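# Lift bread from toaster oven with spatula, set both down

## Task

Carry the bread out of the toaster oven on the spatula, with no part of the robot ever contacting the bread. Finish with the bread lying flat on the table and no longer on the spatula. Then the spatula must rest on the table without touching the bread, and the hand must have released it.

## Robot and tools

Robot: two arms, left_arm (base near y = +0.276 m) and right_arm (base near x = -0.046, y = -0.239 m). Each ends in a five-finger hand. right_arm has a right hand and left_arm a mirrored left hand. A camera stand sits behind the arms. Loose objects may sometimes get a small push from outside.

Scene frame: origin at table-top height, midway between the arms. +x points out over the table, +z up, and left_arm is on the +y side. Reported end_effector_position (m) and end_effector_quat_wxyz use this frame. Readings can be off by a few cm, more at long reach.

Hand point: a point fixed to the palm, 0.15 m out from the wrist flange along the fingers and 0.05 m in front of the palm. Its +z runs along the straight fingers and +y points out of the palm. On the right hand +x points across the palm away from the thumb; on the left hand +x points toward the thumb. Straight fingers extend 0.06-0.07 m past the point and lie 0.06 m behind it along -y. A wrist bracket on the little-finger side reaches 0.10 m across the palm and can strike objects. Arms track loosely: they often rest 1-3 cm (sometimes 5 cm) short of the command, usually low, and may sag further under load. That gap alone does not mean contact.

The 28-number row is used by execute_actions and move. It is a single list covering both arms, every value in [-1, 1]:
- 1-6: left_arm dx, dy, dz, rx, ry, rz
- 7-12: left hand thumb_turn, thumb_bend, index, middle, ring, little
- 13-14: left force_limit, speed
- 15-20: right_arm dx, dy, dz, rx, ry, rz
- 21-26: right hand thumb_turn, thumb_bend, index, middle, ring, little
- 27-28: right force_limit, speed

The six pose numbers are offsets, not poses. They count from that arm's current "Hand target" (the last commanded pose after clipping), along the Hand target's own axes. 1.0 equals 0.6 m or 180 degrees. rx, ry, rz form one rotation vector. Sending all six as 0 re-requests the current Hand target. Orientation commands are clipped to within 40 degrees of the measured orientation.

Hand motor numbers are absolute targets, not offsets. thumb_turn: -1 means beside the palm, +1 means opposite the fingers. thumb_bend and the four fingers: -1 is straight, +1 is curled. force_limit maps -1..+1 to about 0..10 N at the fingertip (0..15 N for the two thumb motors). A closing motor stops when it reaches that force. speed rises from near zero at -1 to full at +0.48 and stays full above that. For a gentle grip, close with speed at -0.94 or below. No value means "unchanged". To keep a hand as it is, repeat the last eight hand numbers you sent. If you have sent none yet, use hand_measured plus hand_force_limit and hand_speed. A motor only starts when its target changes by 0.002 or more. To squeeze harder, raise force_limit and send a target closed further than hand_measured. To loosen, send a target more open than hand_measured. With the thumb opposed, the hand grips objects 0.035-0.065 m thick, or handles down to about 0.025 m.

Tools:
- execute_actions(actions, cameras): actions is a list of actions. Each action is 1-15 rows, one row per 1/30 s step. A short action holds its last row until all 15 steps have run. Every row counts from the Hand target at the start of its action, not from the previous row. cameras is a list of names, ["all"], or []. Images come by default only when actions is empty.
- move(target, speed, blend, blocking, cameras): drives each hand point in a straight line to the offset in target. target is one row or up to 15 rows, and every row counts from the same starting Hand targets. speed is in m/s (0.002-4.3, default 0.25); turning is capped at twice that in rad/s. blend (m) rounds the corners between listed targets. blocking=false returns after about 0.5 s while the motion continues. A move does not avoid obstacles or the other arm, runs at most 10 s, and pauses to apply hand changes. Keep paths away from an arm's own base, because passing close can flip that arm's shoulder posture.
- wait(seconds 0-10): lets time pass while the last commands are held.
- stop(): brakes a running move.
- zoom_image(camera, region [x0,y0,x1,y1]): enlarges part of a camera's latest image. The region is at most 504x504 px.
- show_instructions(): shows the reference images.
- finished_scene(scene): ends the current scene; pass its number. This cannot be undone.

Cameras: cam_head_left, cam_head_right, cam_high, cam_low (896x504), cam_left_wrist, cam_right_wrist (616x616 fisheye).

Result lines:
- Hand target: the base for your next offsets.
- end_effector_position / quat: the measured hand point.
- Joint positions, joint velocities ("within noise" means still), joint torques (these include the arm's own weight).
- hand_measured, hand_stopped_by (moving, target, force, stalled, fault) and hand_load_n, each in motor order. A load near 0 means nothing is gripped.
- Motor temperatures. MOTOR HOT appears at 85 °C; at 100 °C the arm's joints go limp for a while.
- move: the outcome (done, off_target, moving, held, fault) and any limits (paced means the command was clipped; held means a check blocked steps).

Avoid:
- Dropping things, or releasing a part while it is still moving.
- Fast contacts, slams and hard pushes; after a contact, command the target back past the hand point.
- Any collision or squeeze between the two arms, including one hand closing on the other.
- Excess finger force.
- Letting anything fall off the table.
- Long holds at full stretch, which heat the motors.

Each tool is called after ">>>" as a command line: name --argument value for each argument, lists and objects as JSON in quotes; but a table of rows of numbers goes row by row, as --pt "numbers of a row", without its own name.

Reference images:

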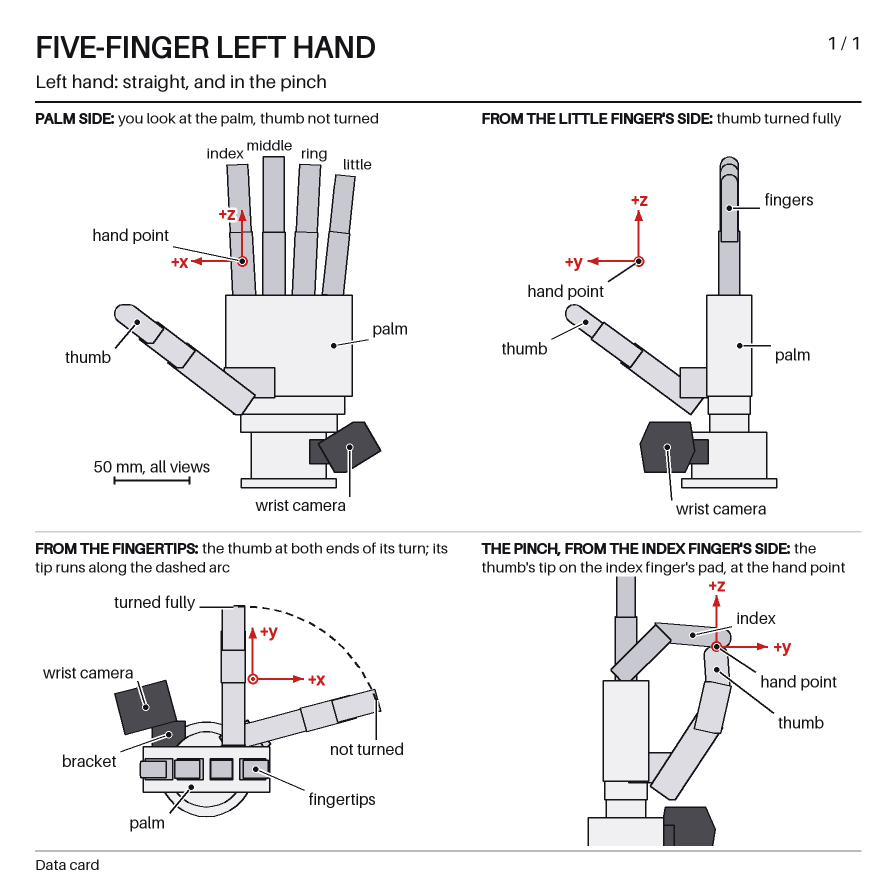

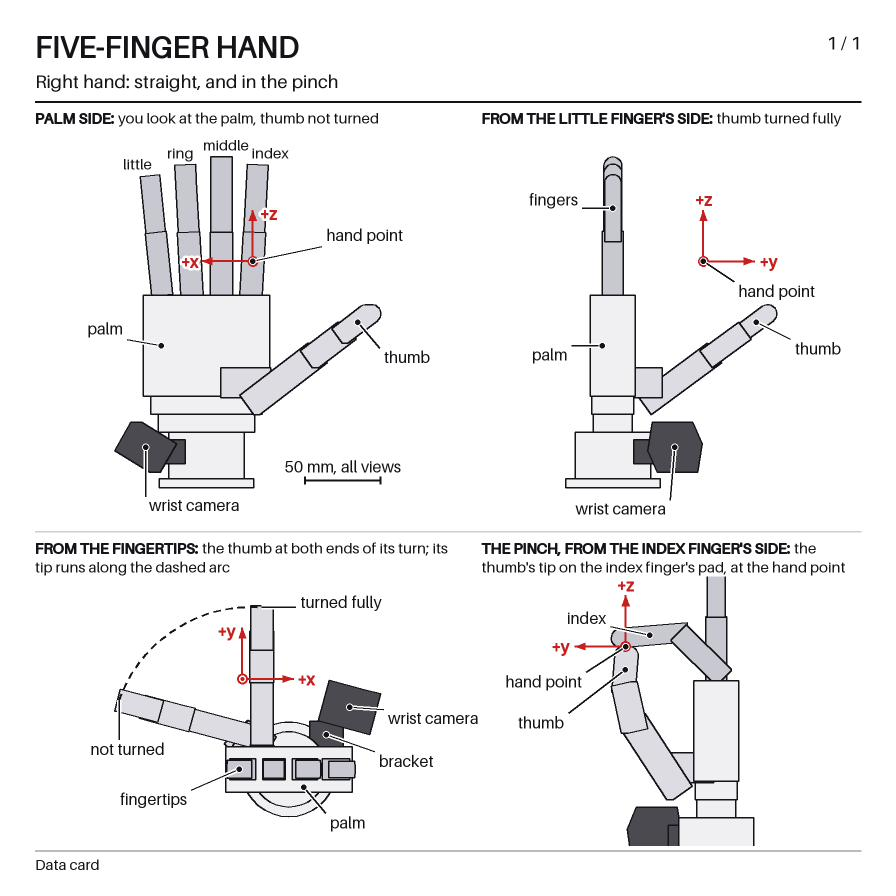

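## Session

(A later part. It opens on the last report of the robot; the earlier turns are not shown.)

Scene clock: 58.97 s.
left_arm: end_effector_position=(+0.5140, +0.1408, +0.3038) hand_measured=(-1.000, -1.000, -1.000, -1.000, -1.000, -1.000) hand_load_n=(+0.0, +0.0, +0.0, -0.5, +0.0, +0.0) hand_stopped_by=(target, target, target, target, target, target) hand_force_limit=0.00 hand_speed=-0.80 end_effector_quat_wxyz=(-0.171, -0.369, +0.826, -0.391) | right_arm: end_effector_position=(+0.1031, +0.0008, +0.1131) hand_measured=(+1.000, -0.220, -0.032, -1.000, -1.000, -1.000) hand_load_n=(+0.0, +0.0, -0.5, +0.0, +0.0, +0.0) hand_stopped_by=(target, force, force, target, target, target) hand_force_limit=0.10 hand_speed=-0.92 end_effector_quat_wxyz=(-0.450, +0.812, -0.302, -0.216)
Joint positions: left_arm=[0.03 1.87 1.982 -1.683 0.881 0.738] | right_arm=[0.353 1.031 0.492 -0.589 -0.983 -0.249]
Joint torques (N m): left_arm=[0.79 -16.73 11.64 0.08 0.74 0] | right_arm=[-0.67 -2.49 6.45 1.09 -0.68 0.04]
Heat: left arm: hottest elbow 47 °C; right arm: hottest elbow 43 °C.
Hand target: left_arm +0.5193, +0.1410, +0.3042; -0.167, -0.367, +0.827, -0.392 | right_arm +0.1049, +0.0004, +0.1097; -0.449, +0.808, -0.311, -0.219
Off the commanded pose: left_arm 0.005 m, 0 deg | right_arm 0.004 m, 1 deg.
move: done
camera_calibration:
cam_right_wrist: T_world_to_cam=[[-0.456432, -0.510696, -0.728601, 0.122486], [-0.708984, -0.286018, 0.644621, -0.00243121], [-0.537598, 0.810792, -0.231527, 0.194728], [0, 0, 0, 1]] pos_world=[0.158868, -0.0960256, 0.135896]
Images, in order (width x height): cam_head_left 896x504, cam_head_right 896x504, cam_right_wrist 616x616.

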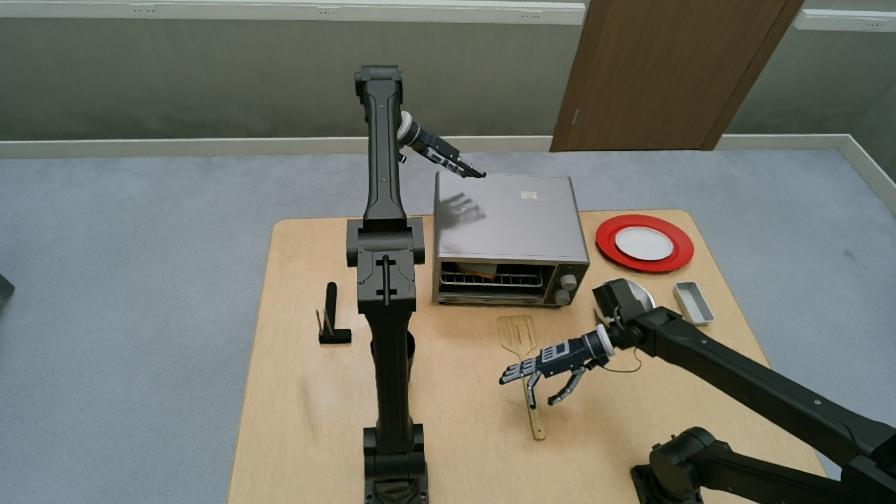

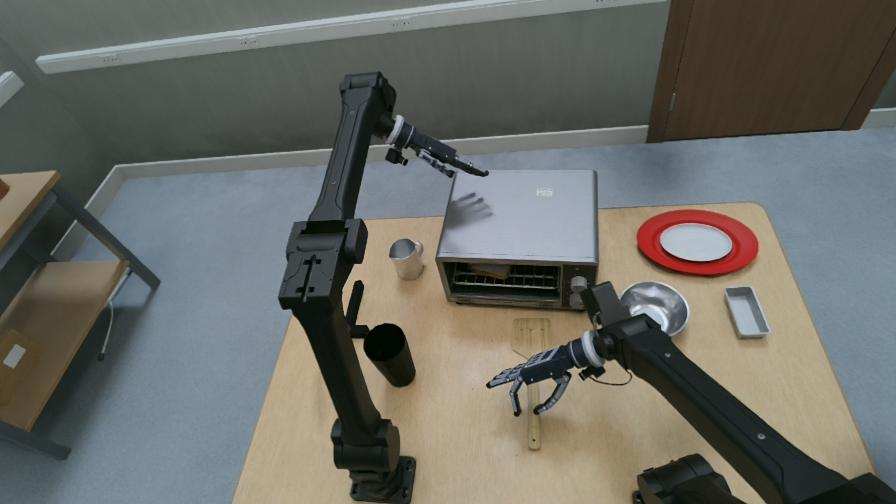

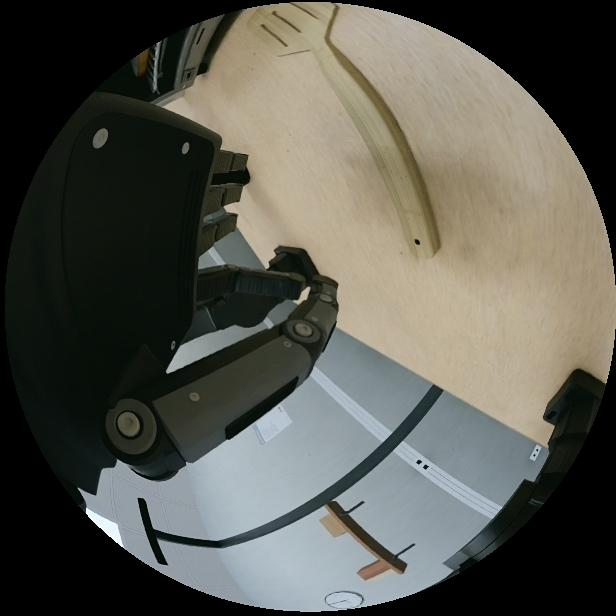

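>>> move --pt "0.0645 0.2977 -0.3955 0 0 0 -1 -1 -1 -1 -1 -1 0 -0.8 0.0387 -0.0868 -0.0462 0.005 0.011 -0.125 1 -0.4 -0.4 -0.4 -0.4 -1 0 0" --pt "0.0645 0.2977 -0.3955 0 0 0 -1 -1 -1 -1 -1 -1 0 -0.8 0.1297 -0.046 -0.0112 0.01 0.0225 -0.2492 1 -0.4 -0.4 -0.4 -0.4 -1 0 0" --speed 0.2 --blend '[0.02,0]' --cameras '["all"]'

>>> zoom_image --camera "cam_right_wrist" --region '[220, 80, 560, 420]'

>>> zoom_image --camera "cam_head_left" --region '[470, 290, 620, 450]'

Scene clock: 66.97 s.
left_arm: end_effector_position=(+0.3607, +0.3805, +0.3859) hand_measured=(-1.000, -1.000, -1.000, -1.000, -1.000, -1.000) hand_load_n=(+0.0, +0.0, +0.0, +0.0, +0.0, +0.0) hand_stopped_by=(target, target, target, target, target, target) hand_force_limit=0.00 hand_speed=-0.80 end_effector_quat_wxyz=(+0.088, -0.467, +0.790, -0.387) | right_arm: end_effector_position=(+0.1762, -0.0158, +0.0856) hand_measured=(+1.000, -0.400, -0.400, -0.400, -0.400, -1.000) hand_load_n=(+0.0, +0.0, +0.0, +0.0, +0.0, +0.0) hand_stopped_by=(target, target, target, target, target, target) hand_force_limit=0.00 hand_speed=0.00 end_effector_quat_wxyz=(-0.500, +0.866, +0.002, -0.002)
Joint positions: left_arm=[0.618 1.361 1.657 -1.699 0.803 1.027] | right_arm=[0.308 1.089 0.545 -0.53 -0.966 -0.986]
Joint torques (N m): left_arm=[0.79 -10.05 9.65 -0.03 0.58 0.09] | right_arm=[-1.38 -3.19 6.52 1.21 -0.66 -0.26]
Heat: left arm: hottest elbow 47 °C; right arm: hottest elbow 43 °C.
Hand target: left_arm +0.3586, +0.3810, +0.3834; -0.167, -0.367, +0.827, -0.392 | right_arm +0.1801, -0.0180, +0.0801; -0.500, +0.866, +0.002, +0.002
Off the commanded pose: left_arm 0.003 m, 32 deg | right_arm 0.007 m, 0 deg.
joint sent to its limit (left arm) — joint 4 (wrist pitch), lower limit. The joint targets are off in orientation, not in position.
move: off_target (left_arm)
camera_calibration:
cam_left_wrist: T_world_to_cam=[[0.471279, -0.446531, 0.760596, -0.292728], [-0.877068, -0.328198, 0.350768, 0.309242], [0.0929973, -0.832404, -0.54631, 0.611203], [0, 0, 0, 1]] pos_world=[0.352343, 0.479549, 0.448082]
cam_right_wrist: T_world_to_cam=[[0.274848, -0.512357, -0.813602, 0.00574969], [-0.82751, -0.556922, 0.0711687, 0.128179], [-0.489577, 0.653704, -0.577049, 0.259831], [0, 0, 0, 1]] pos_world=[0.231696, -0.0955212, 0.145491]

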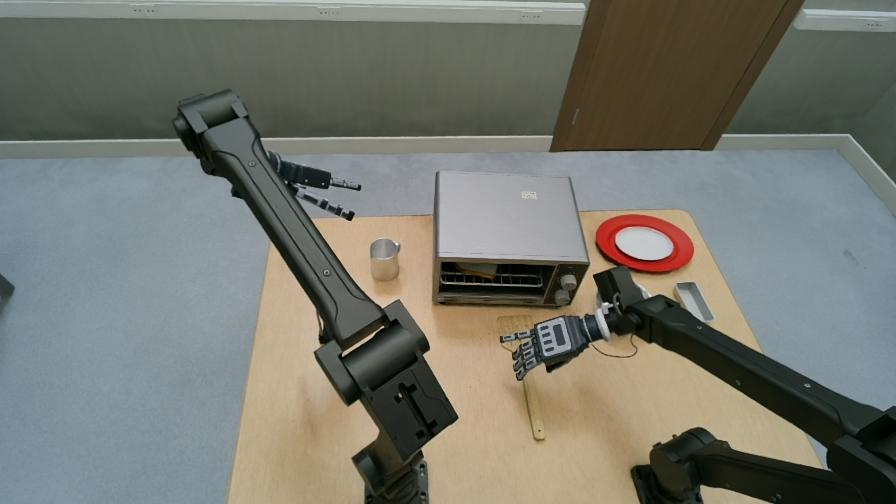

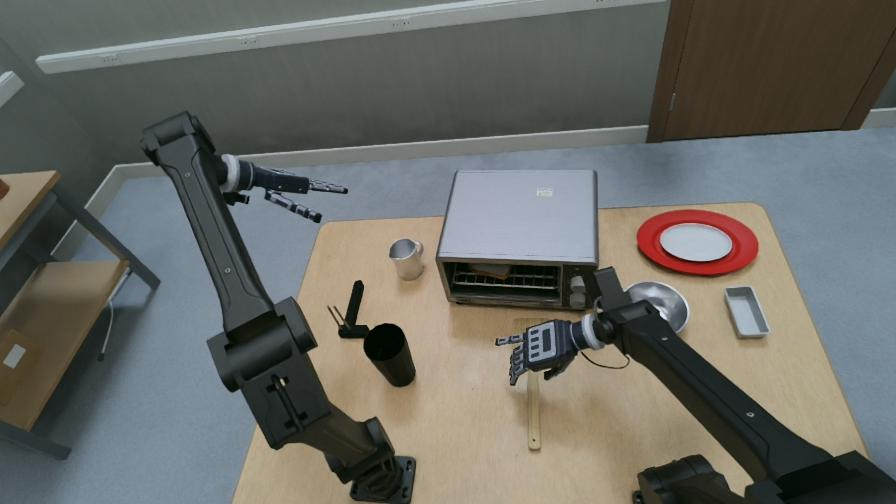

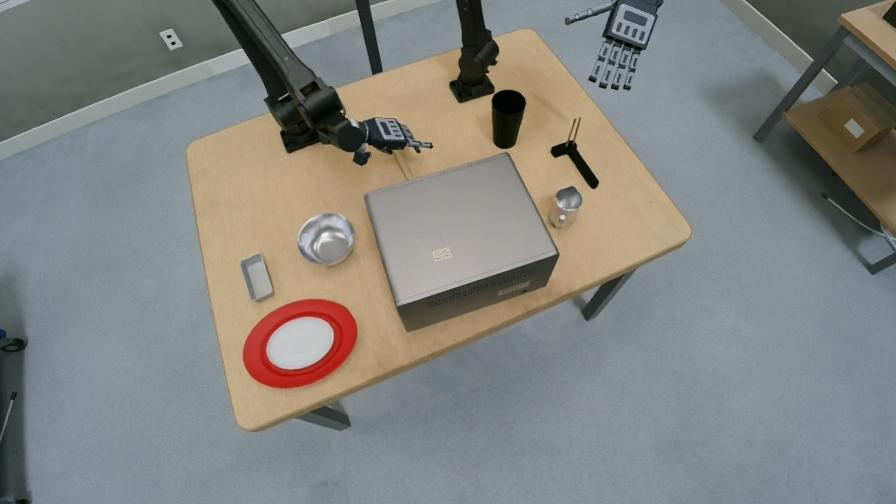

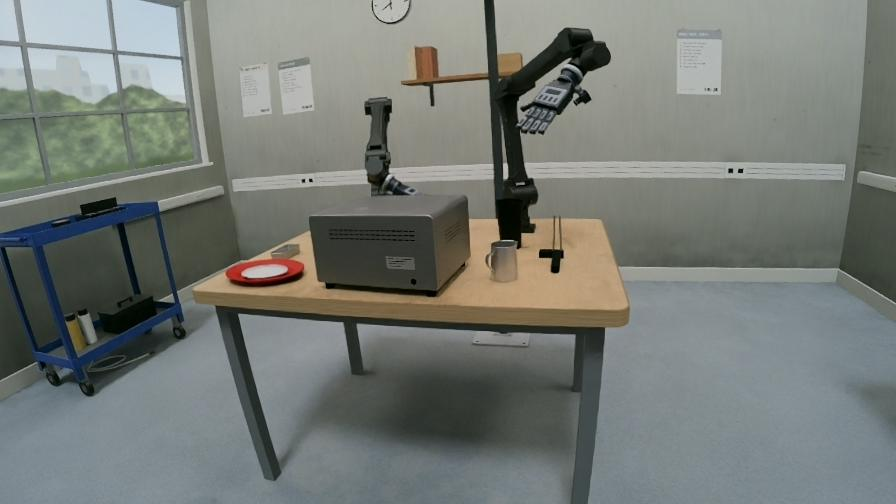

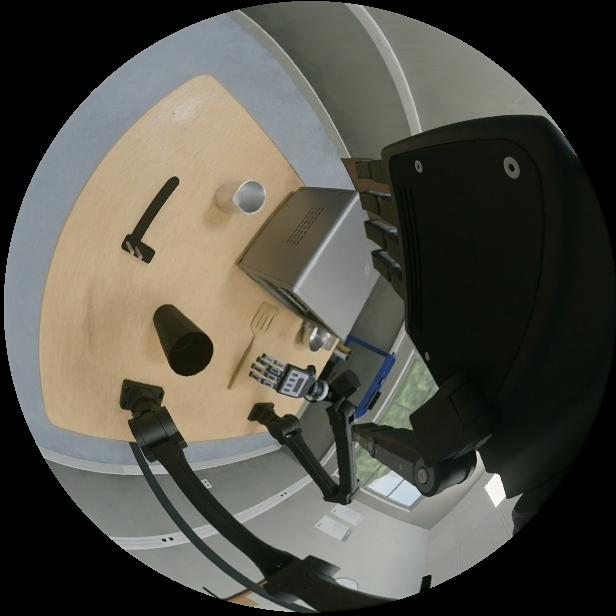

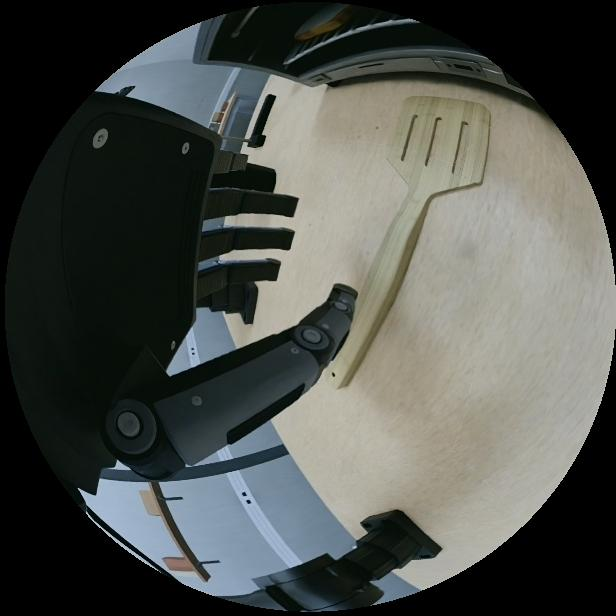

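Scaled by 1.482 from the camera's 616x616 image, which has a finer 880x880 frame.

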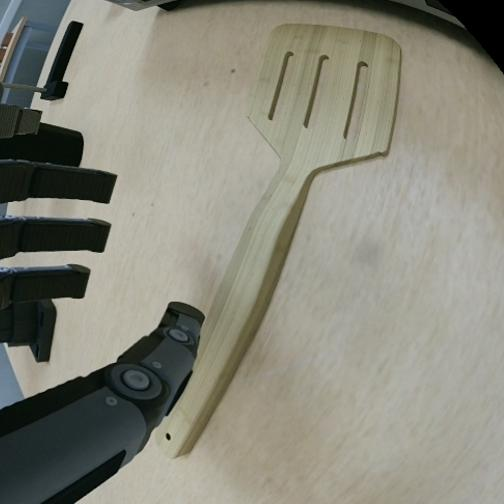

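Scaled by 3.150 from the camera's 896x504 image, which has a finer 1280x720 frame.

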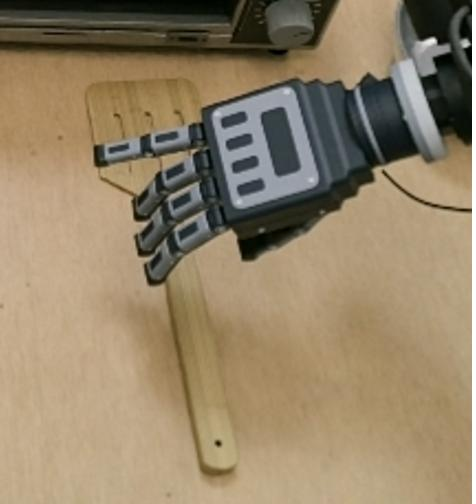

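>>> move --target '[0,0,0,0,0,0,-1,-1,-1,-1,-1,-1,0,-0.8,0.0133,0.0947,0.048,0,0,0,1,-0.4,-0.4,-0.4,-0.4,-1,0,0]' --speed 0.07 --cameras '["cam_right_wrist"]'

>>> zoom_image --camera "cam_right_wrist" --region '[220, 80, 560, 420]'

Scene clock: 68.83 s.
left_arm: end_effector_position=(+0.3607, +0.3806, +0.3859) hand_measured=(-1.000, -1.000, -1.000, -1.000, -1.000, -1.000) hand_load_n=(+0.0, +0.0, +0.0, +0.0, +0.0, +0.0) hand_stopped_by=(target, target, target, target, target, target) hand_force_limit=0.00 hand_speed=-0.80 end_effector_quat_wxyz=(+0.088, -0.467, +0.790, -0.387) | right_arm: end_effector_position=(+0.1861, -0.0191, +0.0218) hand_measured=(+1.000, -0.400, -0.400, -0.400, -0.400, -1.000) hand_load_n=(+0.0, +0.0, +0.0, +0.0, +0.0, +0.0) hand_stopped_by=(target, target, target, target, target, target) hand_force_limit=0.00 hand_speed=0.00 end_effector_quat_wxyz=(-0.500, +0.866, +0.002, -0.002)
Joint positions: left_arm=[0.618 1.361 1.657 -1.699 0.802 1.027] | right_arm=[0.286 1.282 0.475 -0.295 -0.976 -1.02]
Joint torques (N m): left_arm=[0.67 -10.05 9.62 -0.01 0.58 0.1] | right_arm=[-1.44 -3.96 5.26 1.06 -0.65 -0.2]
Heat: left arm: hottest elbow 47 °C; right arm: hottest elbow 42 °C.
Hand target: left_arm +0.3585, +0.3810, +0.3833; -0.167, -0.367, +0.827, -0.392 | right_arm +0.1884, -0.0215, +0.0165; -0.500, +0.866, +0.002, +0.001
Off the commanded pose: left_arm 0.003 m, 32 deg | right_arm 0.006 m, 0 deg.
joint sent to its limit (left arm) — joint 4 (wrist pitch), lower limit. The joint targets are off in orientation, not in position.
move: off_target (left_arm)
camera_calibration:
cam_right_wrist: T_world_to_cam=[[0.275293, -0.512761, -0.813197, -0.050645], [-0.827921, -0.556389, 0.0705534, 0.139168], [-0.488631, 0.653841, -0.577696, 0.229694], [0, 0, 0, 1]] pos_world=[0.241398, -0.0987209, 0.0816902]
Images, in order (width x height): cam_right_wrist 616x616.

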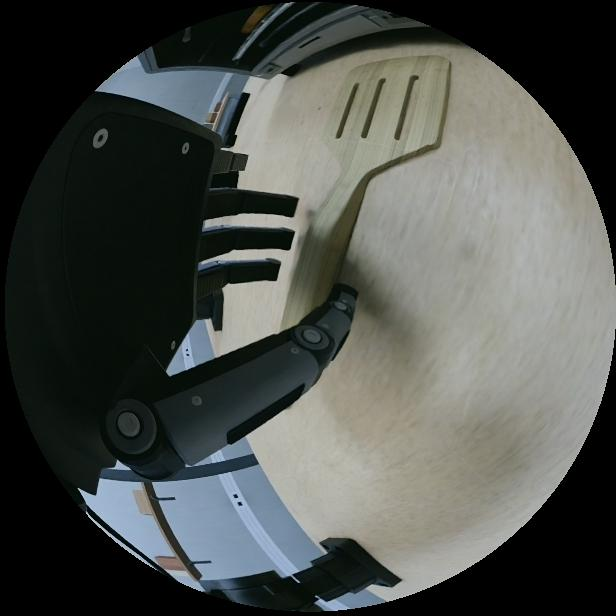

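Scaled by 1.482 from the camera's 616x616 image, which has a finer 880x880 frame.

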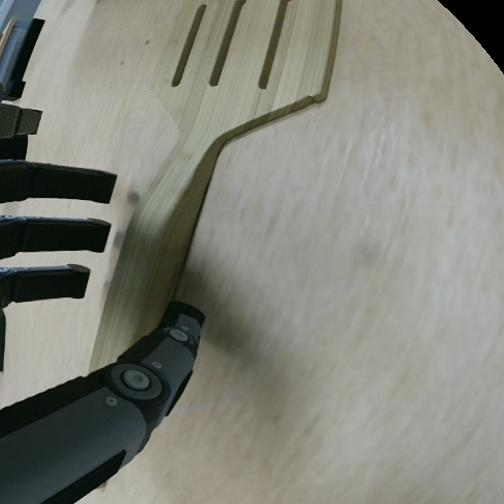

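>>> execute_actions --actions '[[[0,0,0,0,0,0,-1,-1,-1,-1,-1,-1,0,-0.8,0,0,0,0,0,0,1,0.3,0.4,0.4,0.4,-1,0.1,-0.9]]]'

>>> wait --seconds 4 --cameras '["cam_right_wrist"]'

>>> zoom_image --camera "cam_right_wrist" --region '[220, 80, 560, 420]'

Scene clock: 72.07 s.
left_arm: end_effector_position=(+0.3607, +0.3806, +0.3859) hand_measured=(-1.000, -1.000, -1.000, -1.000, -1.000, -1.000) hand_load_n=(+0.0, +0.0, +0.0, +0.0, +0.0, +0.0) hand_stopped_by=(target, target, target, target, target, target) hand_force_limit=0.00 hand_speed=-0.80 end_effector_quat_wxyz=(+0.088, -0.467, +0.790, -0.387) | right_arm: end_effector_position=(+0.1861, -0.0185, +0.0223) hand_measured=(+1.000, -0.064, +0.250, +0.240, +0.400, -1.000) hand_load_n=(+0.0, +8.5, +9.0, +8.0, +0.5, +0.0) hand_stopped_by=(target, force, force, force, target, target) hand_force_limit=0.10 hand_speed=-0.90 end_effector_quat_wxyz=(-0.502, +0.865, +0.003, -0.002)
Joint positions: left_arm=[0.618 1.361 1.657 -1.699 0.802 1.027] | right_arm=[0.286 1.282 0.475 -0.293 -0.98 -1.02]
Joint torques (N m): left_arm=[0.62 -10.05 9.66 0.01 0.59 0.11] | right_arm=[-1.08 -4.54 5.31 0.92 -0.51 -0.24]
Heat: left arm: hottest elbow 48 °C; right arm: hottest elbow 42 °C.
Hand target: left_arm +0.3585, +0.3810, +0.3833; -0.167, -0.367, +0.827, -0.392 | right_arm +0.1884, -0.0215, +0.0165; -0.500, +0.866, +0.002, +0.002
Off the commanded pose: left_arm 0.003 m, 32 deg | right_arm 0.007 m, 0 deg.
joint sent to its limit (left arm) — joint 4 (wrist pitch), lower limit. The joint targets are off in orientation, not in position.
Step readings (end_effector_position of left_arm | right_arm):
0: (+0.3607, +0.3806, +0.3859) | (+0.1861, -0.0190, +0.0218)
1: (+0.3607, +0.3806, +0.3859) | (+0.1861, -0.0190, +0.0218)
2: (+0.3607, +0.3806, +0.3859) | (+0.1861, -0.0190, +0.0218)
4: (+0.3607, +0.3806, +0.3859) | (+0.1861, -0.0190, +0.0218)
8: (+0.3607, +0.3806, +0.3859) | (+0.1861, -0.0190, +0.0218)
15: (+0.3607, +0.3806, +0.3859) | (+0.1861, -0.0190, +0.0218)

Scene clock: 76.07 s.
left_arm: end_effector_position=(+0.3607, +0.3806, +0.3859) hand_measured=(-1.000, -1.000, -1.000, -1.000, -1.000, -1.000) hand_load_n=(-0.5, +0.0, +0.0, +0.0, +0.0, +0.0) hand_stopped_by=(target, target, target, target, target, target) hand_force_limit=0.00 hand_speed=-0.80 end_effector_quat_wxyz=(+0.088, -0.467, +0.790, -0.387) | right_arm: end_effector_position=(+0.1861, -0.0185, +0.0223) hand_measured=(+1.000, -0.064, +0.250, +0.240, +0.400, -1.000) hand_load_n=(+0.0, +9.0, +9.5, +8.0, +0.0, +0.0) hand_stopped_by=(target, force, force, force, target, target) hand_force_limit=0.10 hand_speed=-0.90 end_effector_quat_wxyz=(-0.502, +0.865, +0.003, -0.002)
Joint positions: left_arm=[0.618 1.361 1.657 -1.699 0.802 1.027] | right_arm=[0.286 1.282 0.475 -0.293 -0.98 -1.02]
Joint torques (N m): left_arm=[0.62 -9.99 9.65 0.06 0.58 0.11] | right_arm=[-1.26 -4.95 5.3 1.17 -0.49 -0.21]
Heat: left arm: hottest elbow 48 °C; right arm: hottest elbow 42 °C.
Hand target: left_arm +0.3585, +0.3810, +0.3833; -0.167, -0.367, +0.827, -0.392 | right_arm +0.1884, -0.0215, +0.0165; -0.500, +0.866, +0.002, +0.002
Off the commanded pose: left_arm 0.003 m, 32 deg | right_arm 0.007 m, 0 deg.
wait: 4.00 s; at rest by 0.17 s
camera_calibration:
cam_right_wrist: T_world_to_cam=[[0.276861, -0.509161, -0.814925, -0.0501029], [-0.827016, -0.558085, 0.0677205, 0.139297], [-0.489278, 0.655207, -0.575596, 0.229774], [0, 0, 0, 1]] pos_world=[0.241496, -0.0983202, 0.0819937]
Images, in order (width x height): cam_right_wrist 616x616.

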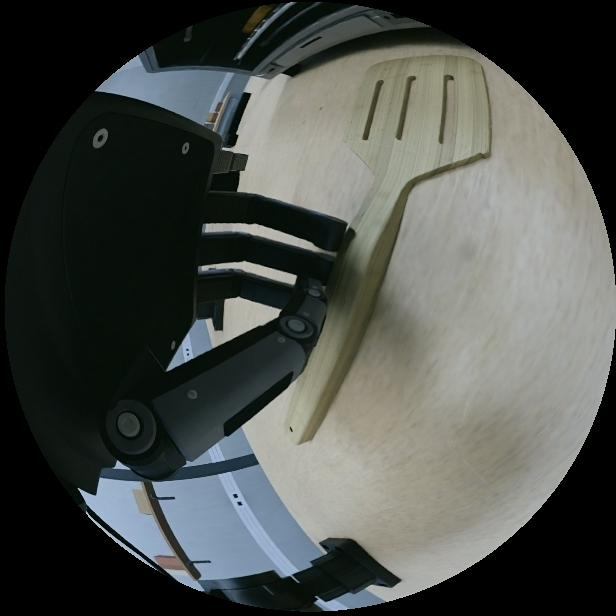

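Scaled by 1.482 from the camera's 616x616 image, which has a finer 880x880 frame.

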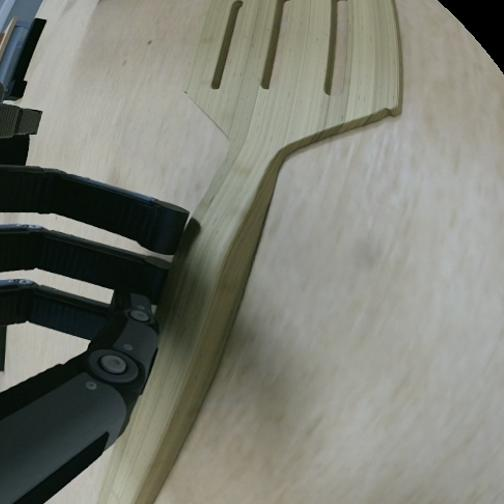

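>>> execute_actions --actions '[[[0,0,0,0,0,0,-1,-1,-1,-1,-1,-1,0,-0.8,0,0,0,0,0,0,1,-0.5,-0.4,-0.4,-0.4,-1,0.1,0]]]'

>>> move --target '[0,0,0,0,0,0,-1,-1,-1,-1,-1,-1,0,-0.8,0,-0.055,-0.032,0.033,0,0,1,-0.5,-0.4,-0.4,-0.4,-1,0.1,0]' --speed 0.1 --cameras '["cam_right_wrist"]'

>>> zoom_image --camera "cam_right_wrist" --region '[220, 80, 560, 420]'

Scene clock: 77.07 s.
left_arm: end_effector_position=(+0.3607, +0.3806, +0.3859) hand_measured=(-1.000, -1.000, -1.000, -1.000, -1.000, -1.000) hand_load_n=(+0.0, +0.0, +0.0, +0.0, +0.0, +0.0) hand_stopped_by=(target, target, target, target, target, target) hand_force_limit=0.00 hand_speed=-0.80 end_effector_quat_wxyz=(+0.088, -0.467, +0.790, -0.387) | right_arm: end_effector_position=(+0.1866, -0.0131, +0.0298) hand_measured=(+1.000, -0.492, -0.400, -0.400, -0.400, -1.000) hand_load_n=(+0.5, -12.0, +0.0, +0.0, +0.0, +0.0) hand_stopped_by=(target, target, target, target, target, target) hand_force_limit=0.10 hand_speed=0.00 end_effector_quat_wxyz=(-0.518, +0.856, +0.012, -0.002)
Joint positions: left_arm=[0.618 1.361 1.657 -1.699 0.802 1.027] | right_arm=[0.286 1.277 0.478 -0.28 -1.016 -1.019]
Joint torques (N m): left_arm=[0.85 -9.93 9.65 -0.01 0.58 0.09] | right_arm=[-1.03 -4.31 5.18 0.38 1.09 -0.24]
Heat: left arm: hottest elbow 48 °C; right arm: hottest elbow 42 °C.
Hand target: left_arm +0.3585, +0.3810, +0.3833; -0.167, -0.367, +0.827, -0.392 | right_arm +0.1884, -0.0215, +0.0164; -0.500, +0.866, +0.002, +0.002
Off the commanded pose: left_arm 0.003 m, 32 deg | right_arm 0.016 m, 3 deg.
joint sent to its limit (left arm) — joint 4 (wrist pitch), lower limit. The joint targets are off in orientation, not in position.
Step readings (end_effector_position of left_arm | right_arm):
0: (+0.3607, +0.3806, +0.3859) | (+0.1861, -0.0185, +0.0223)
1: (+0.3607, +0.3806, +0.3859) | (+0.1861, -0.0185, +0.0223)
2: (+0.3607, +0.3806, +0.3859) | (+0.1861, -0.0185, +0.0223)
4: (+0.3607, +0.3806, +0.3859) | (+0.1861, -0.0185, +0.0223)
8: (+0.3607, +0.3806, +0.3859) | (+0.1853, -0.0160, +0.0250)
15: (+0.3607, +0.3806, +0.3859) | (+0.1866, -0.0131, +0.0298)

Scene clock: 78.20 s.
left_arm: end_effector_position=(+0.3607, +0.3806, +0.3859) hand_measured=(-1.000, -1.000, -1.000, -1.000, -1.000, -1.000) hand_load_n=(+0.0, +0.0, +0.0, +0.0, +0.0, +0.0) hand_stopped_by=(target, target, target, target, target, target) hand_force_limit=0.00 hand_speed=-0.80 end_effector_quat_wxyz=(+0.088, -0.467, +0.790, -0.387) | right_arm: end_effector_position=(+0.1838, -0.0193, +0.0499) hand_measured=(+1.000, -0.496, -0.400, -0.400, -0.400, -1.000) hand_load_n=(+0.0, +0.0, +0.0, +0.0, +0.0, -0.5) hand_stopped_by=(target, target, target, target, target, target) hand_force_limit=0.10 hand_speed=0.00 end_effector_quat_wxyz=(-0.543, +0.840, -0.001, -0.008)
Joint positions: left_arm=[0.618 1.361 1.657 -1.699 0.802 1.027] | right_arm=[0.235 1.228 0.478 -0.336 -1.089 -1.019]
Joint torques (N m): left_arm=[0.73 -10.05 9.59 -0.01 0.58 0.09] | right_arm=[-1.26 -6.24 6.37 0.05 -0.73 -0.25]
Heat: left arm: hottest elbow 48 °C; right arm: hottest elbow 42 °C.
Hand target: left_arm +0.3585, +0.3810, +0.3833; -0.167, -0.367, +0.827, -0.392 | right_arm +0.1882, -0.0216, +0.0547; -0.544, +0.839, +0.002, +0.001
Off the commanded pose: left_arm 0.003 m, 32 deg | right_arm 0.007 m, 1 deg.
joint sent to its limit (left arm) — joint 4 (wrist pitch), lower limit. The joint targets are off in orientation, not in position.
move: off_target (left_arm)
camera_calibration:
cam_right_wrist: T_world_to_cam=[[0.264831, -0.427872, -0.86417, -0.021142], [-0.826659, -0.562148, 0.0249977, 0.137139], [-0.496487, 0.707754, -0.502578, 0.243761], [0, 0, 0, 1]] pos_world=[0.23999, -0.104476, 0.10081]
Images, in order (width x height): cam_right_wrist 616x616.

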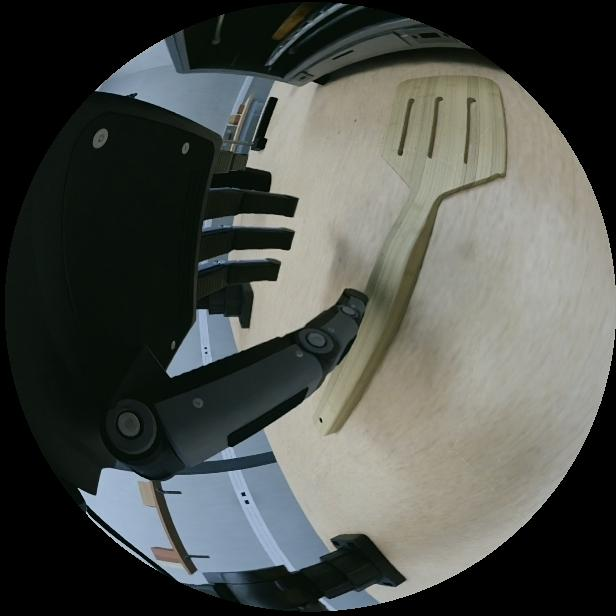

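Scaled by 1.482 from the camera's 616x616 image, which has a finer 880x880 frame.

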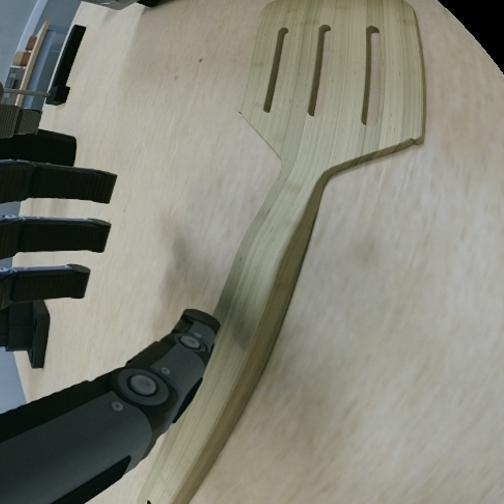

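>>> move --pt "0 0 0 0.0778 -0.1586 0.0018 -1 -1 -1 -1 -1 -1 0 -0.8 0.0067 0.0249 -0.0353 0 0 0 1 -0.5 -0.4 -0.4 -0.4 -1 0.1 0" --pt "0 0 0 0.0778 -0.1586 0.0018 -1 -1 -1 -1 -1 -1 0 -0.8 0.0067 0.0822 -0.0097 0 0 0 1 -0.5 -0.4 -0.4 -0.4 -1 0.1 0" --speed 0.1 --cameras '["cam_right_wrist"]'

>>> zoom_image --camera "cam_right_wrist" --region '[220, 80, 560, 420]'

Scene clock: 80.83 s.
left_arm: end_effector_position=(+0.3600, +0.3801, +0.3841) hand_measured=(-1.000, -1.000, -1.000, -1.000, -1.000, -1.000) hand_load_n=(+0.0, -0.5, +0.0, +0.0, +0.0, +0.0) hand_stopped_by=(target, target, target, target, target, target) hand_force_limit=0.00 hand_speed=-0.80 end_effector_quat_wxyz=(+0.085, -0.468, +0.790, -0.387) | right_arm: end_effector_position=(+0.1904, -0.0452, +0.0177) hand_measured=(+1.000, -0.496, -0.400, -0.400, -0.400, -1.000) hand_load_n=(+1.5, +0.0, +0.0, +0.0, +0.0, +0.0) hand_stopped_by=(target, target, target, target, target, target) hand_force_limit=0.10 hand_speed=0.00 end_effector_quat_wxyz=(-0.545, +0.838, +0.003, -0.002)
Joint positions: left_arm=[0.618 1.36 1.652 -1.699 0.802 1.027] | right_arm=[0.136 1.347 0.472 -0.381 -1.129 -1.223]
Joint torques (N m): left_arm=[1.08 -10.64 9.47 0.47 0.7 0.06] | right_arm=[-1.03 -4.42 4.72 1.11 -0.63 -0.18]
Heat: left arm: hottest elbow 48 °C; right arm: hottest elbow 42 °C.
Hand target: left_arm +0.3586, +0.3810, +0.3834; +0.088, -0.468, +0.790, -0.387 | right_arm +0.1924, -0.0471, +0.0120; -0.544, +0.839, +0.002, +0.002
Off the commanded pose: left_arm 0.002 m, 0 deg | right_arm 0.006 m, 0 deg.
move: done
camera_calibration:
cam_right_wrist: T_world_to_cam=[[0.276703, -0.423567, -0.86257, -0.0639105], [-0.826717, -0.562511, 0.0110212, 0.129077], [-0.489873, 0.710051, -0.505818, 0.248026], [0, 0, 0, 1]] pos_world=[0.245895, -0.130575, 0.0689064]
Images, in order (width x height): cam_right_wrist 616x616.

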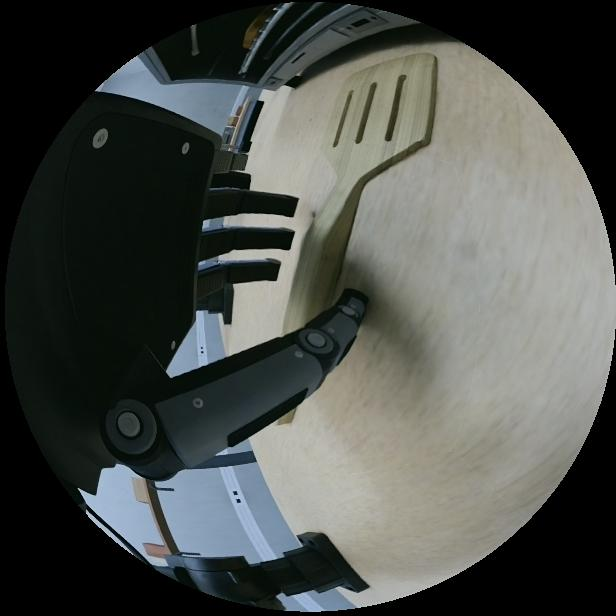

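Scaled by 1.482 from the camera's 616x616 image, which has a finer 880x880 frame.

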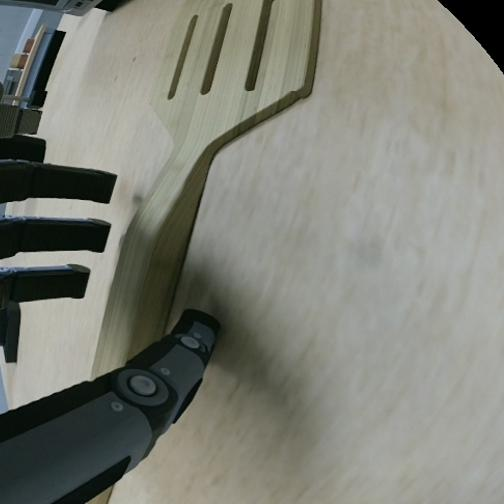

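>>> execute_actions --actions '[[[0,0,0,0,0,0,-1,-1,-1,-1,-1,-1,0,-0.8,0,0.0076,0.0034,0,0,0,1,-0.5,-0.4,-0.4,-0.4,-1,0.1,-0.8]],[[0,0,0,0,0,0,-1,-1,-1,-1,-1,-1,0,-0.8,0,0,0,0,0,0,1,-0.2,-0.05,-0.05,0.0,-1,0.1,-0.9]]]'

>>> wait --seconds 2 --cameras '["cam_right_wrist"]'

>>> zoom_image --camera "cam_right_wrist" --region '[220, 80, 560, 420]'

Scene clock: 83.77 s.
left_arm: end_effector_position=(+0.3600, +0.3801, +0.3841) hand_measured=(-1.000, -1.000, -1.000, -1.000, -1.000, -1.000) hand_load_n=(-0.5, +0.0, +0.0, +0.0, +0.0, +0.0) hand_stopped_by=(target, target, target, target, target, target) hand_force_limit=0.00 hand_speed=-0.80 end_effector_quat_wxyz=(+0.085, -0.468, +0.790, -0.387) | right_arm: end_effector_position=(+0.1929, -0.0442, +0.0151) hand_measured=(+1.000, -0.208, -0.050, -0.050, +0.000, -1.000) hand_load_n=(+0.5, +7.5, +4.5, +1.5, +4.5, +0.0) hand_stopped_by=(target, force, target, target, target, target) hand_force_limit=0.10 hand_speed=-0.90 end_effector_quat_wxyz=(-0.549, +0.836, +0.003, +0.000)
Joint positions: left_arm=[0.618 1.36 1.652 -1.699 0.802 1.027] | right_arm=[0.134 1.362 0.47 -0.352 -1.137 -1.217]
Joint torques (N m): left_arm=[1.08 -10.64 9.48 0.49 0.7 0.07] | right_arm=[-0.56 -5.13 4.52 0.68 -0.29 -0.25]
Heat: left arm: hottest elbow 48 °C; right arm: hottest elbow 41 °C.
Hand target: left_arm +0.3586, +0.3810, +0.3834; +0.088, -0.468, +0.790, -0.387 | right_arm +0.1925, -0.0471, +0.0070; -0.544, +0.839, +0.002, +0.002
Off the commanded pose: left_arm 0.002 m, 0 deg | right_arm 0.009 m, 1 deg.
Step readings (end_effector_position of left_arm | right_arm):
0: (+0.3600, +0.3801, +0.3841) | (+0.1904, -0.0452, +0.0177)
1: (+0.3600, +0.3801, +0.3841) | (+0.1905, -0.0451, +0.0177)
2: (+0.3600, +0.3801, +0.3841) | (+0.1904, -0.0451, +0.0176)
4: (+0.3600, +0.3801, +0.3841) | (+0.1900, -0.0447, +0.0174)
8: (+0.3600, +0.3801, +0.3841) | (+0.1902, -0.0446, +0.0175)
15: (+0.3600, +0.3801, +0.3841) | (+0.1903, -0.0446, +0.0175)
16: (+0.3600, +0.3801, +0.3841) | (+0.1903, -0.0446, +0.0175)
17: (+0.3600, +0.3801, +0.3841) | (+0.1902, -0.0445, +0.0175)
19: (+0.3600, +0.3801, +0.3841) | (+0.1905, -0.0445, +0.0174)
23: (+0.3600, +0.3801, +0.3841) | (+0.1910, -0.0446, +0.0168)
30: (+0.3600, +0.3801, +0.3841) | (+0.1917, -0.0448, +0.0157)

Scene clock: 85.77 s.
left_arm: end_effector_position=(+0.3600, +0.3801, +0.3841) hand_measured=(-1.000, -1.000, -1.000, -1.000, -1.000, -1.000) hand_load_n=(-0.5, +0.0, +0.0, +0.0, +0.0, +0.0) hand_stopped_by=(target, target, target, target, target, target) hand_force_limit=0.00 hand_speed=-0.80 end_effector_quat_wxyz=(+0.085, -0.468, +0.790, -0.387) | right_arm: end_effector_position=(+0.1929, -0.0442, +0.0151) hand_measured=(+1.000, -0.208, -0.050, -0.050, +0.000, -1.000) hand_load_n=(+0.5, +8.0, +4.0, +1.5, +4.0, +0.0) hand_stopped_by=(target, force, target, target, target, target) hand_force_limit=0.10 hand_speed=-0.90 end_effector_quat_wxyz=(-0.549, +0.836, +0.003, +0.000)
Joint positions: left_arm=[0.618 1.36 1.652 -1.699 0.802 1.027] | right_arm=[0.134 1.362 0.47 -0.352 -1.137 -1.217]
Joint torques (N m): left_arm=[0.97 -10.7 9.5 0.44 0.71 0.06] | right_arm=[-0.73 -4.31 4.4 0.73 -0.29 -0.23]
Heat: left arm: hottest elbow 48 °C; right arm: hottest elbow 41 °C.
Hand target: left_arm +0.3586, +0.3810, +0.3834; +0.088, -0.468, +0.790, -0.387 | right_arm +0.1925, -0.0471, +0.0070; -0.544, +0.839, +0.002, +0.002
Off the commanded pose: left_arm 0.002 m, 0 deg | right_arm 0.009 m, 1 deg.
wait: 2.00 s; at rest by 0.17 s
camera_calibration:
cam_right_wrist: T_world_to_cam=[[0.279912, -0.416469, -0.864987, -0.0666573], [-0.827828, -0.560978, 0.0022092, 0.132077], [-0.486159, 0.715442, -0.501789, 0.246842], [0, 0, 0, 1]] pos_world=[0.247999, -0.13027, 0.0659131]
Images, in order (width x height): cam_right_wrist 616x616.

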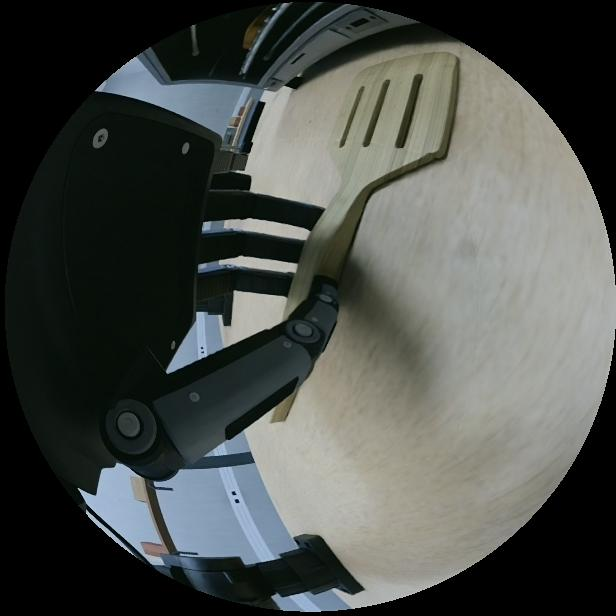

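Scaled by 1.482 from the camera's 616x616 image, which has a finer 880x880 frame.

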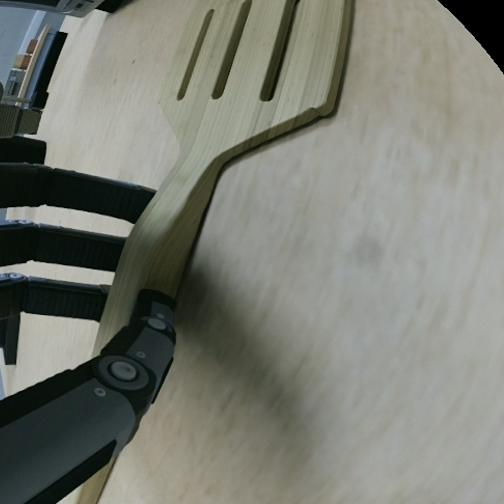

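>>> execute_actions --actions '[[[0,0,0,0,0,0,-1,-1,-1,-1,-1,-1,0,-0.8,0,0,0,0,0,0,1,-0.2,0.0,0.0,0.03,-1,0.4,-0.92]]]'

>>> move --target '[0,0,0,0,0,0,-1,-1,-1,-1,-1,-1,0,-0.8,0,-0.0761,-0.0339,0,0,0,1,-0.2,0.0,0.0,0.03,-1,0.4,-0.92]' --speed 0.06 --cameras '["cam_right_wrist","cam_head_left"]'

>>> zoom_image --camera "cam_right_wrist" --region '[220, 80, 560, 420]'

Scene clock: 86.60 s.
left_arm: end_effector_position=(+0.3600, +0.3801, +0.3841) hand_measured=(-1.000, -1.000, -1.000, -1.000, -1.000, -1.000) hand_load_n=(-0.5, +0.0, +0.0, +0.0, +0.0, +0.0) hand_stopped_by=(target, target, target, target, target, target) hand_force_limit=0.00 hand_speed=-0.80 end_effector_quat_wxyz=(+0.085, -0.468, +0.790, -0.387) | right_arm: end_effector_position=(+0.1929, -0.0442, +0.0152) hand_measured=(+1.000, -0.208, -0.044, -0.022, +0.012, -1.000) hand_load_n=(+3.0, +10.5, +7.0, +7.0, +5.5, +0.0) hand_stopped_by=(target, force, force, force, force, target) hand_force_limit=0.40 hand_speed=-0.92 end_effector_quat_wxyz=(-0.549, +0.836, +0.003, +0.000)
Joint positions: left_arm=[0.618 1.36 1.652 -1.699 0.802 1.027] | right_arm=[0.134 1.362 0.47 -0.352 -1.137 -1.217]
Joint torques (N m): left_arm=[1.14 -10.52 9.51 0.46 0.71 0.08] | right_arm=[-0.56 -4.54 4.55 0.76 -0.27 -0.25]
Heat: left arm: hottest elbow 48 °C; right arm: hottest elbow 41 °C.
Hand target: left_arm +0.3586, +0.3810, +0.3834; +0.088, -0.468, +0.790, -0.387 | right_arm +0.1925, -0.0471, +0.0070; -0.544, +0.839, +0.002, +0.001
Off the commanded pose: left_arm 0.002 m, 0 deg | right_arm 0.009 m, 1 deg.
Step readings (end_effector_position of left_arm | right_arm):
0: (+0.3600, +0.3801, +0.3841) | (+0.1929, -0.0442, +0.0151)
1: (+0.3600, +0.3801, +0.3841) | (+0.1929, -0.0442, +0.0151)
2: (+0.3600, +0.3801, +0.3841) | (+0.1929, -0.0442, +0.0151)
4: (+0.3600, +0.3801, +0.3841) | (+0.1929, -0.0442, +0.0151)
8: (+0.3600, +0.3801, +0.3841) | (+0.1929, -0.0442, +0.0152)
15: (+0.3600, +0.3801, +0.3841) | (+0.1929, -0.0442, +0.0152)

Scene clock: 88.13 s.
left_arm: end_effector_position=(+0.3600, +0.3801, +0.3841) hand_measured=(-1.000, -1.000, -1.000, -1.000, -1.000, -1.000) hand_load_n=(-0.5, +0.0, +0.0, +0.0, +0.0, -0.5) hand_stopped_by=(target, target, target, target, target, target) hand_force_limit=0.00 hand_speed=-0.80 end_effector_quat_wxyz=(+0.085, -0.468, +0.790, -0.387) | right_arm: end_effector_position=(+0.1726, -0.0486, +0.0415) hand_measured=(+1.000, -0.208, -0.044, -0.022, +0.012, -1.000) hand_load_n=(+2.5, +11.0, +6.5, +6.0, +5.5, +0.0) hand_stopped_by=(target, force, force, force, force, target) hand_force_limit=0.40 hand_speed=-0.92 end_effector_quat_wxyz=(-0.541, +0.841, -0.012, -0.021)
Joint positions: left_arm=[0.618 1.36 1.652 -1.699 0.802 1.027] | right_arm=[0.134 1.243 0.478 -0.534 -1.127 -1.218]
Joint torques (N m): left_arm=[1.03 -10.64 9.48 0.51 0.7 0.07] | right_arm=[-0.5 -6.18 8.94 -0.27 -0.75 -0.21]
Heat: left arm: hottest elbow 48 °C; right arm: hottest elbow 41 °C.
Hand target: left_arm +0.3586, +0.3810, +0.3834; +0.088, -0.468, +0.790, -0.387 | right_arm +0.1922, -0.0471, +0.0570; -0.544, +0.839, +0.002, +0.002
Off the commanded pose: left_arm 0.002 m, 0 deg | right_arm 0.025 m, 3 deg.
move: off_target (right_arm)
camera_calibration:
cam_right_wrist: T_world_to_cam=[[0.232773, -0.432945, -0.870847, -0.0324182], [-0.82795, -0.55799, 0.0561003, 0.110701], [-0.510212, 0.707959, -0.488342, 0.256525], [0, 0, 0, 1]] pos_world=[0.230083, -0.133875, 0.0908301]
Images, in order (width x height): cam_head_left 896x504, cam_right_wrist 616x616.

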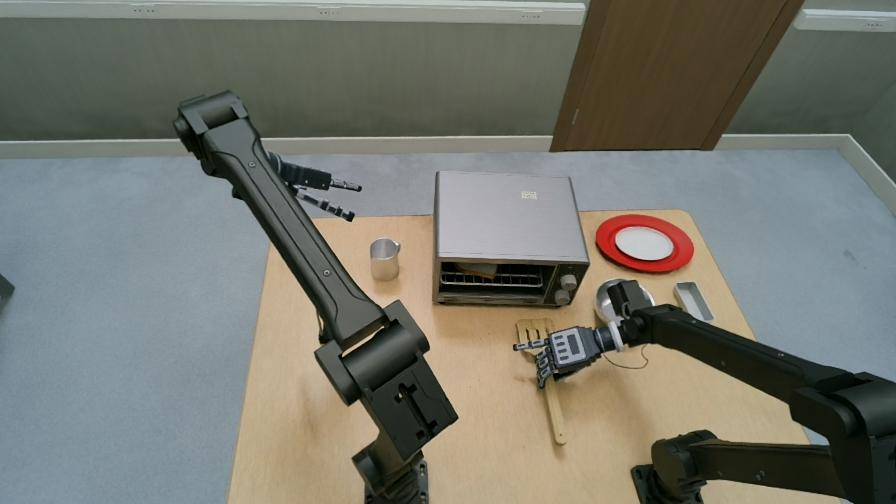

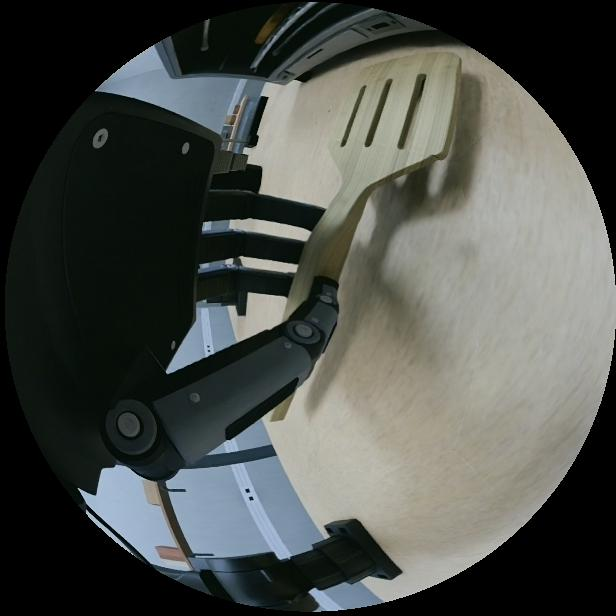

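Scaled by 1.482 from the camera's 616x616 image, which has a finer 880x880 frame.

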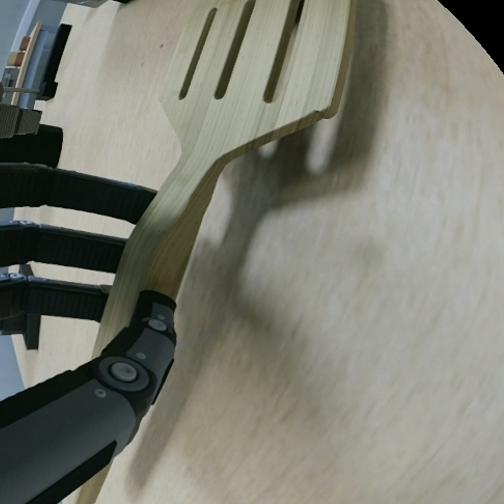

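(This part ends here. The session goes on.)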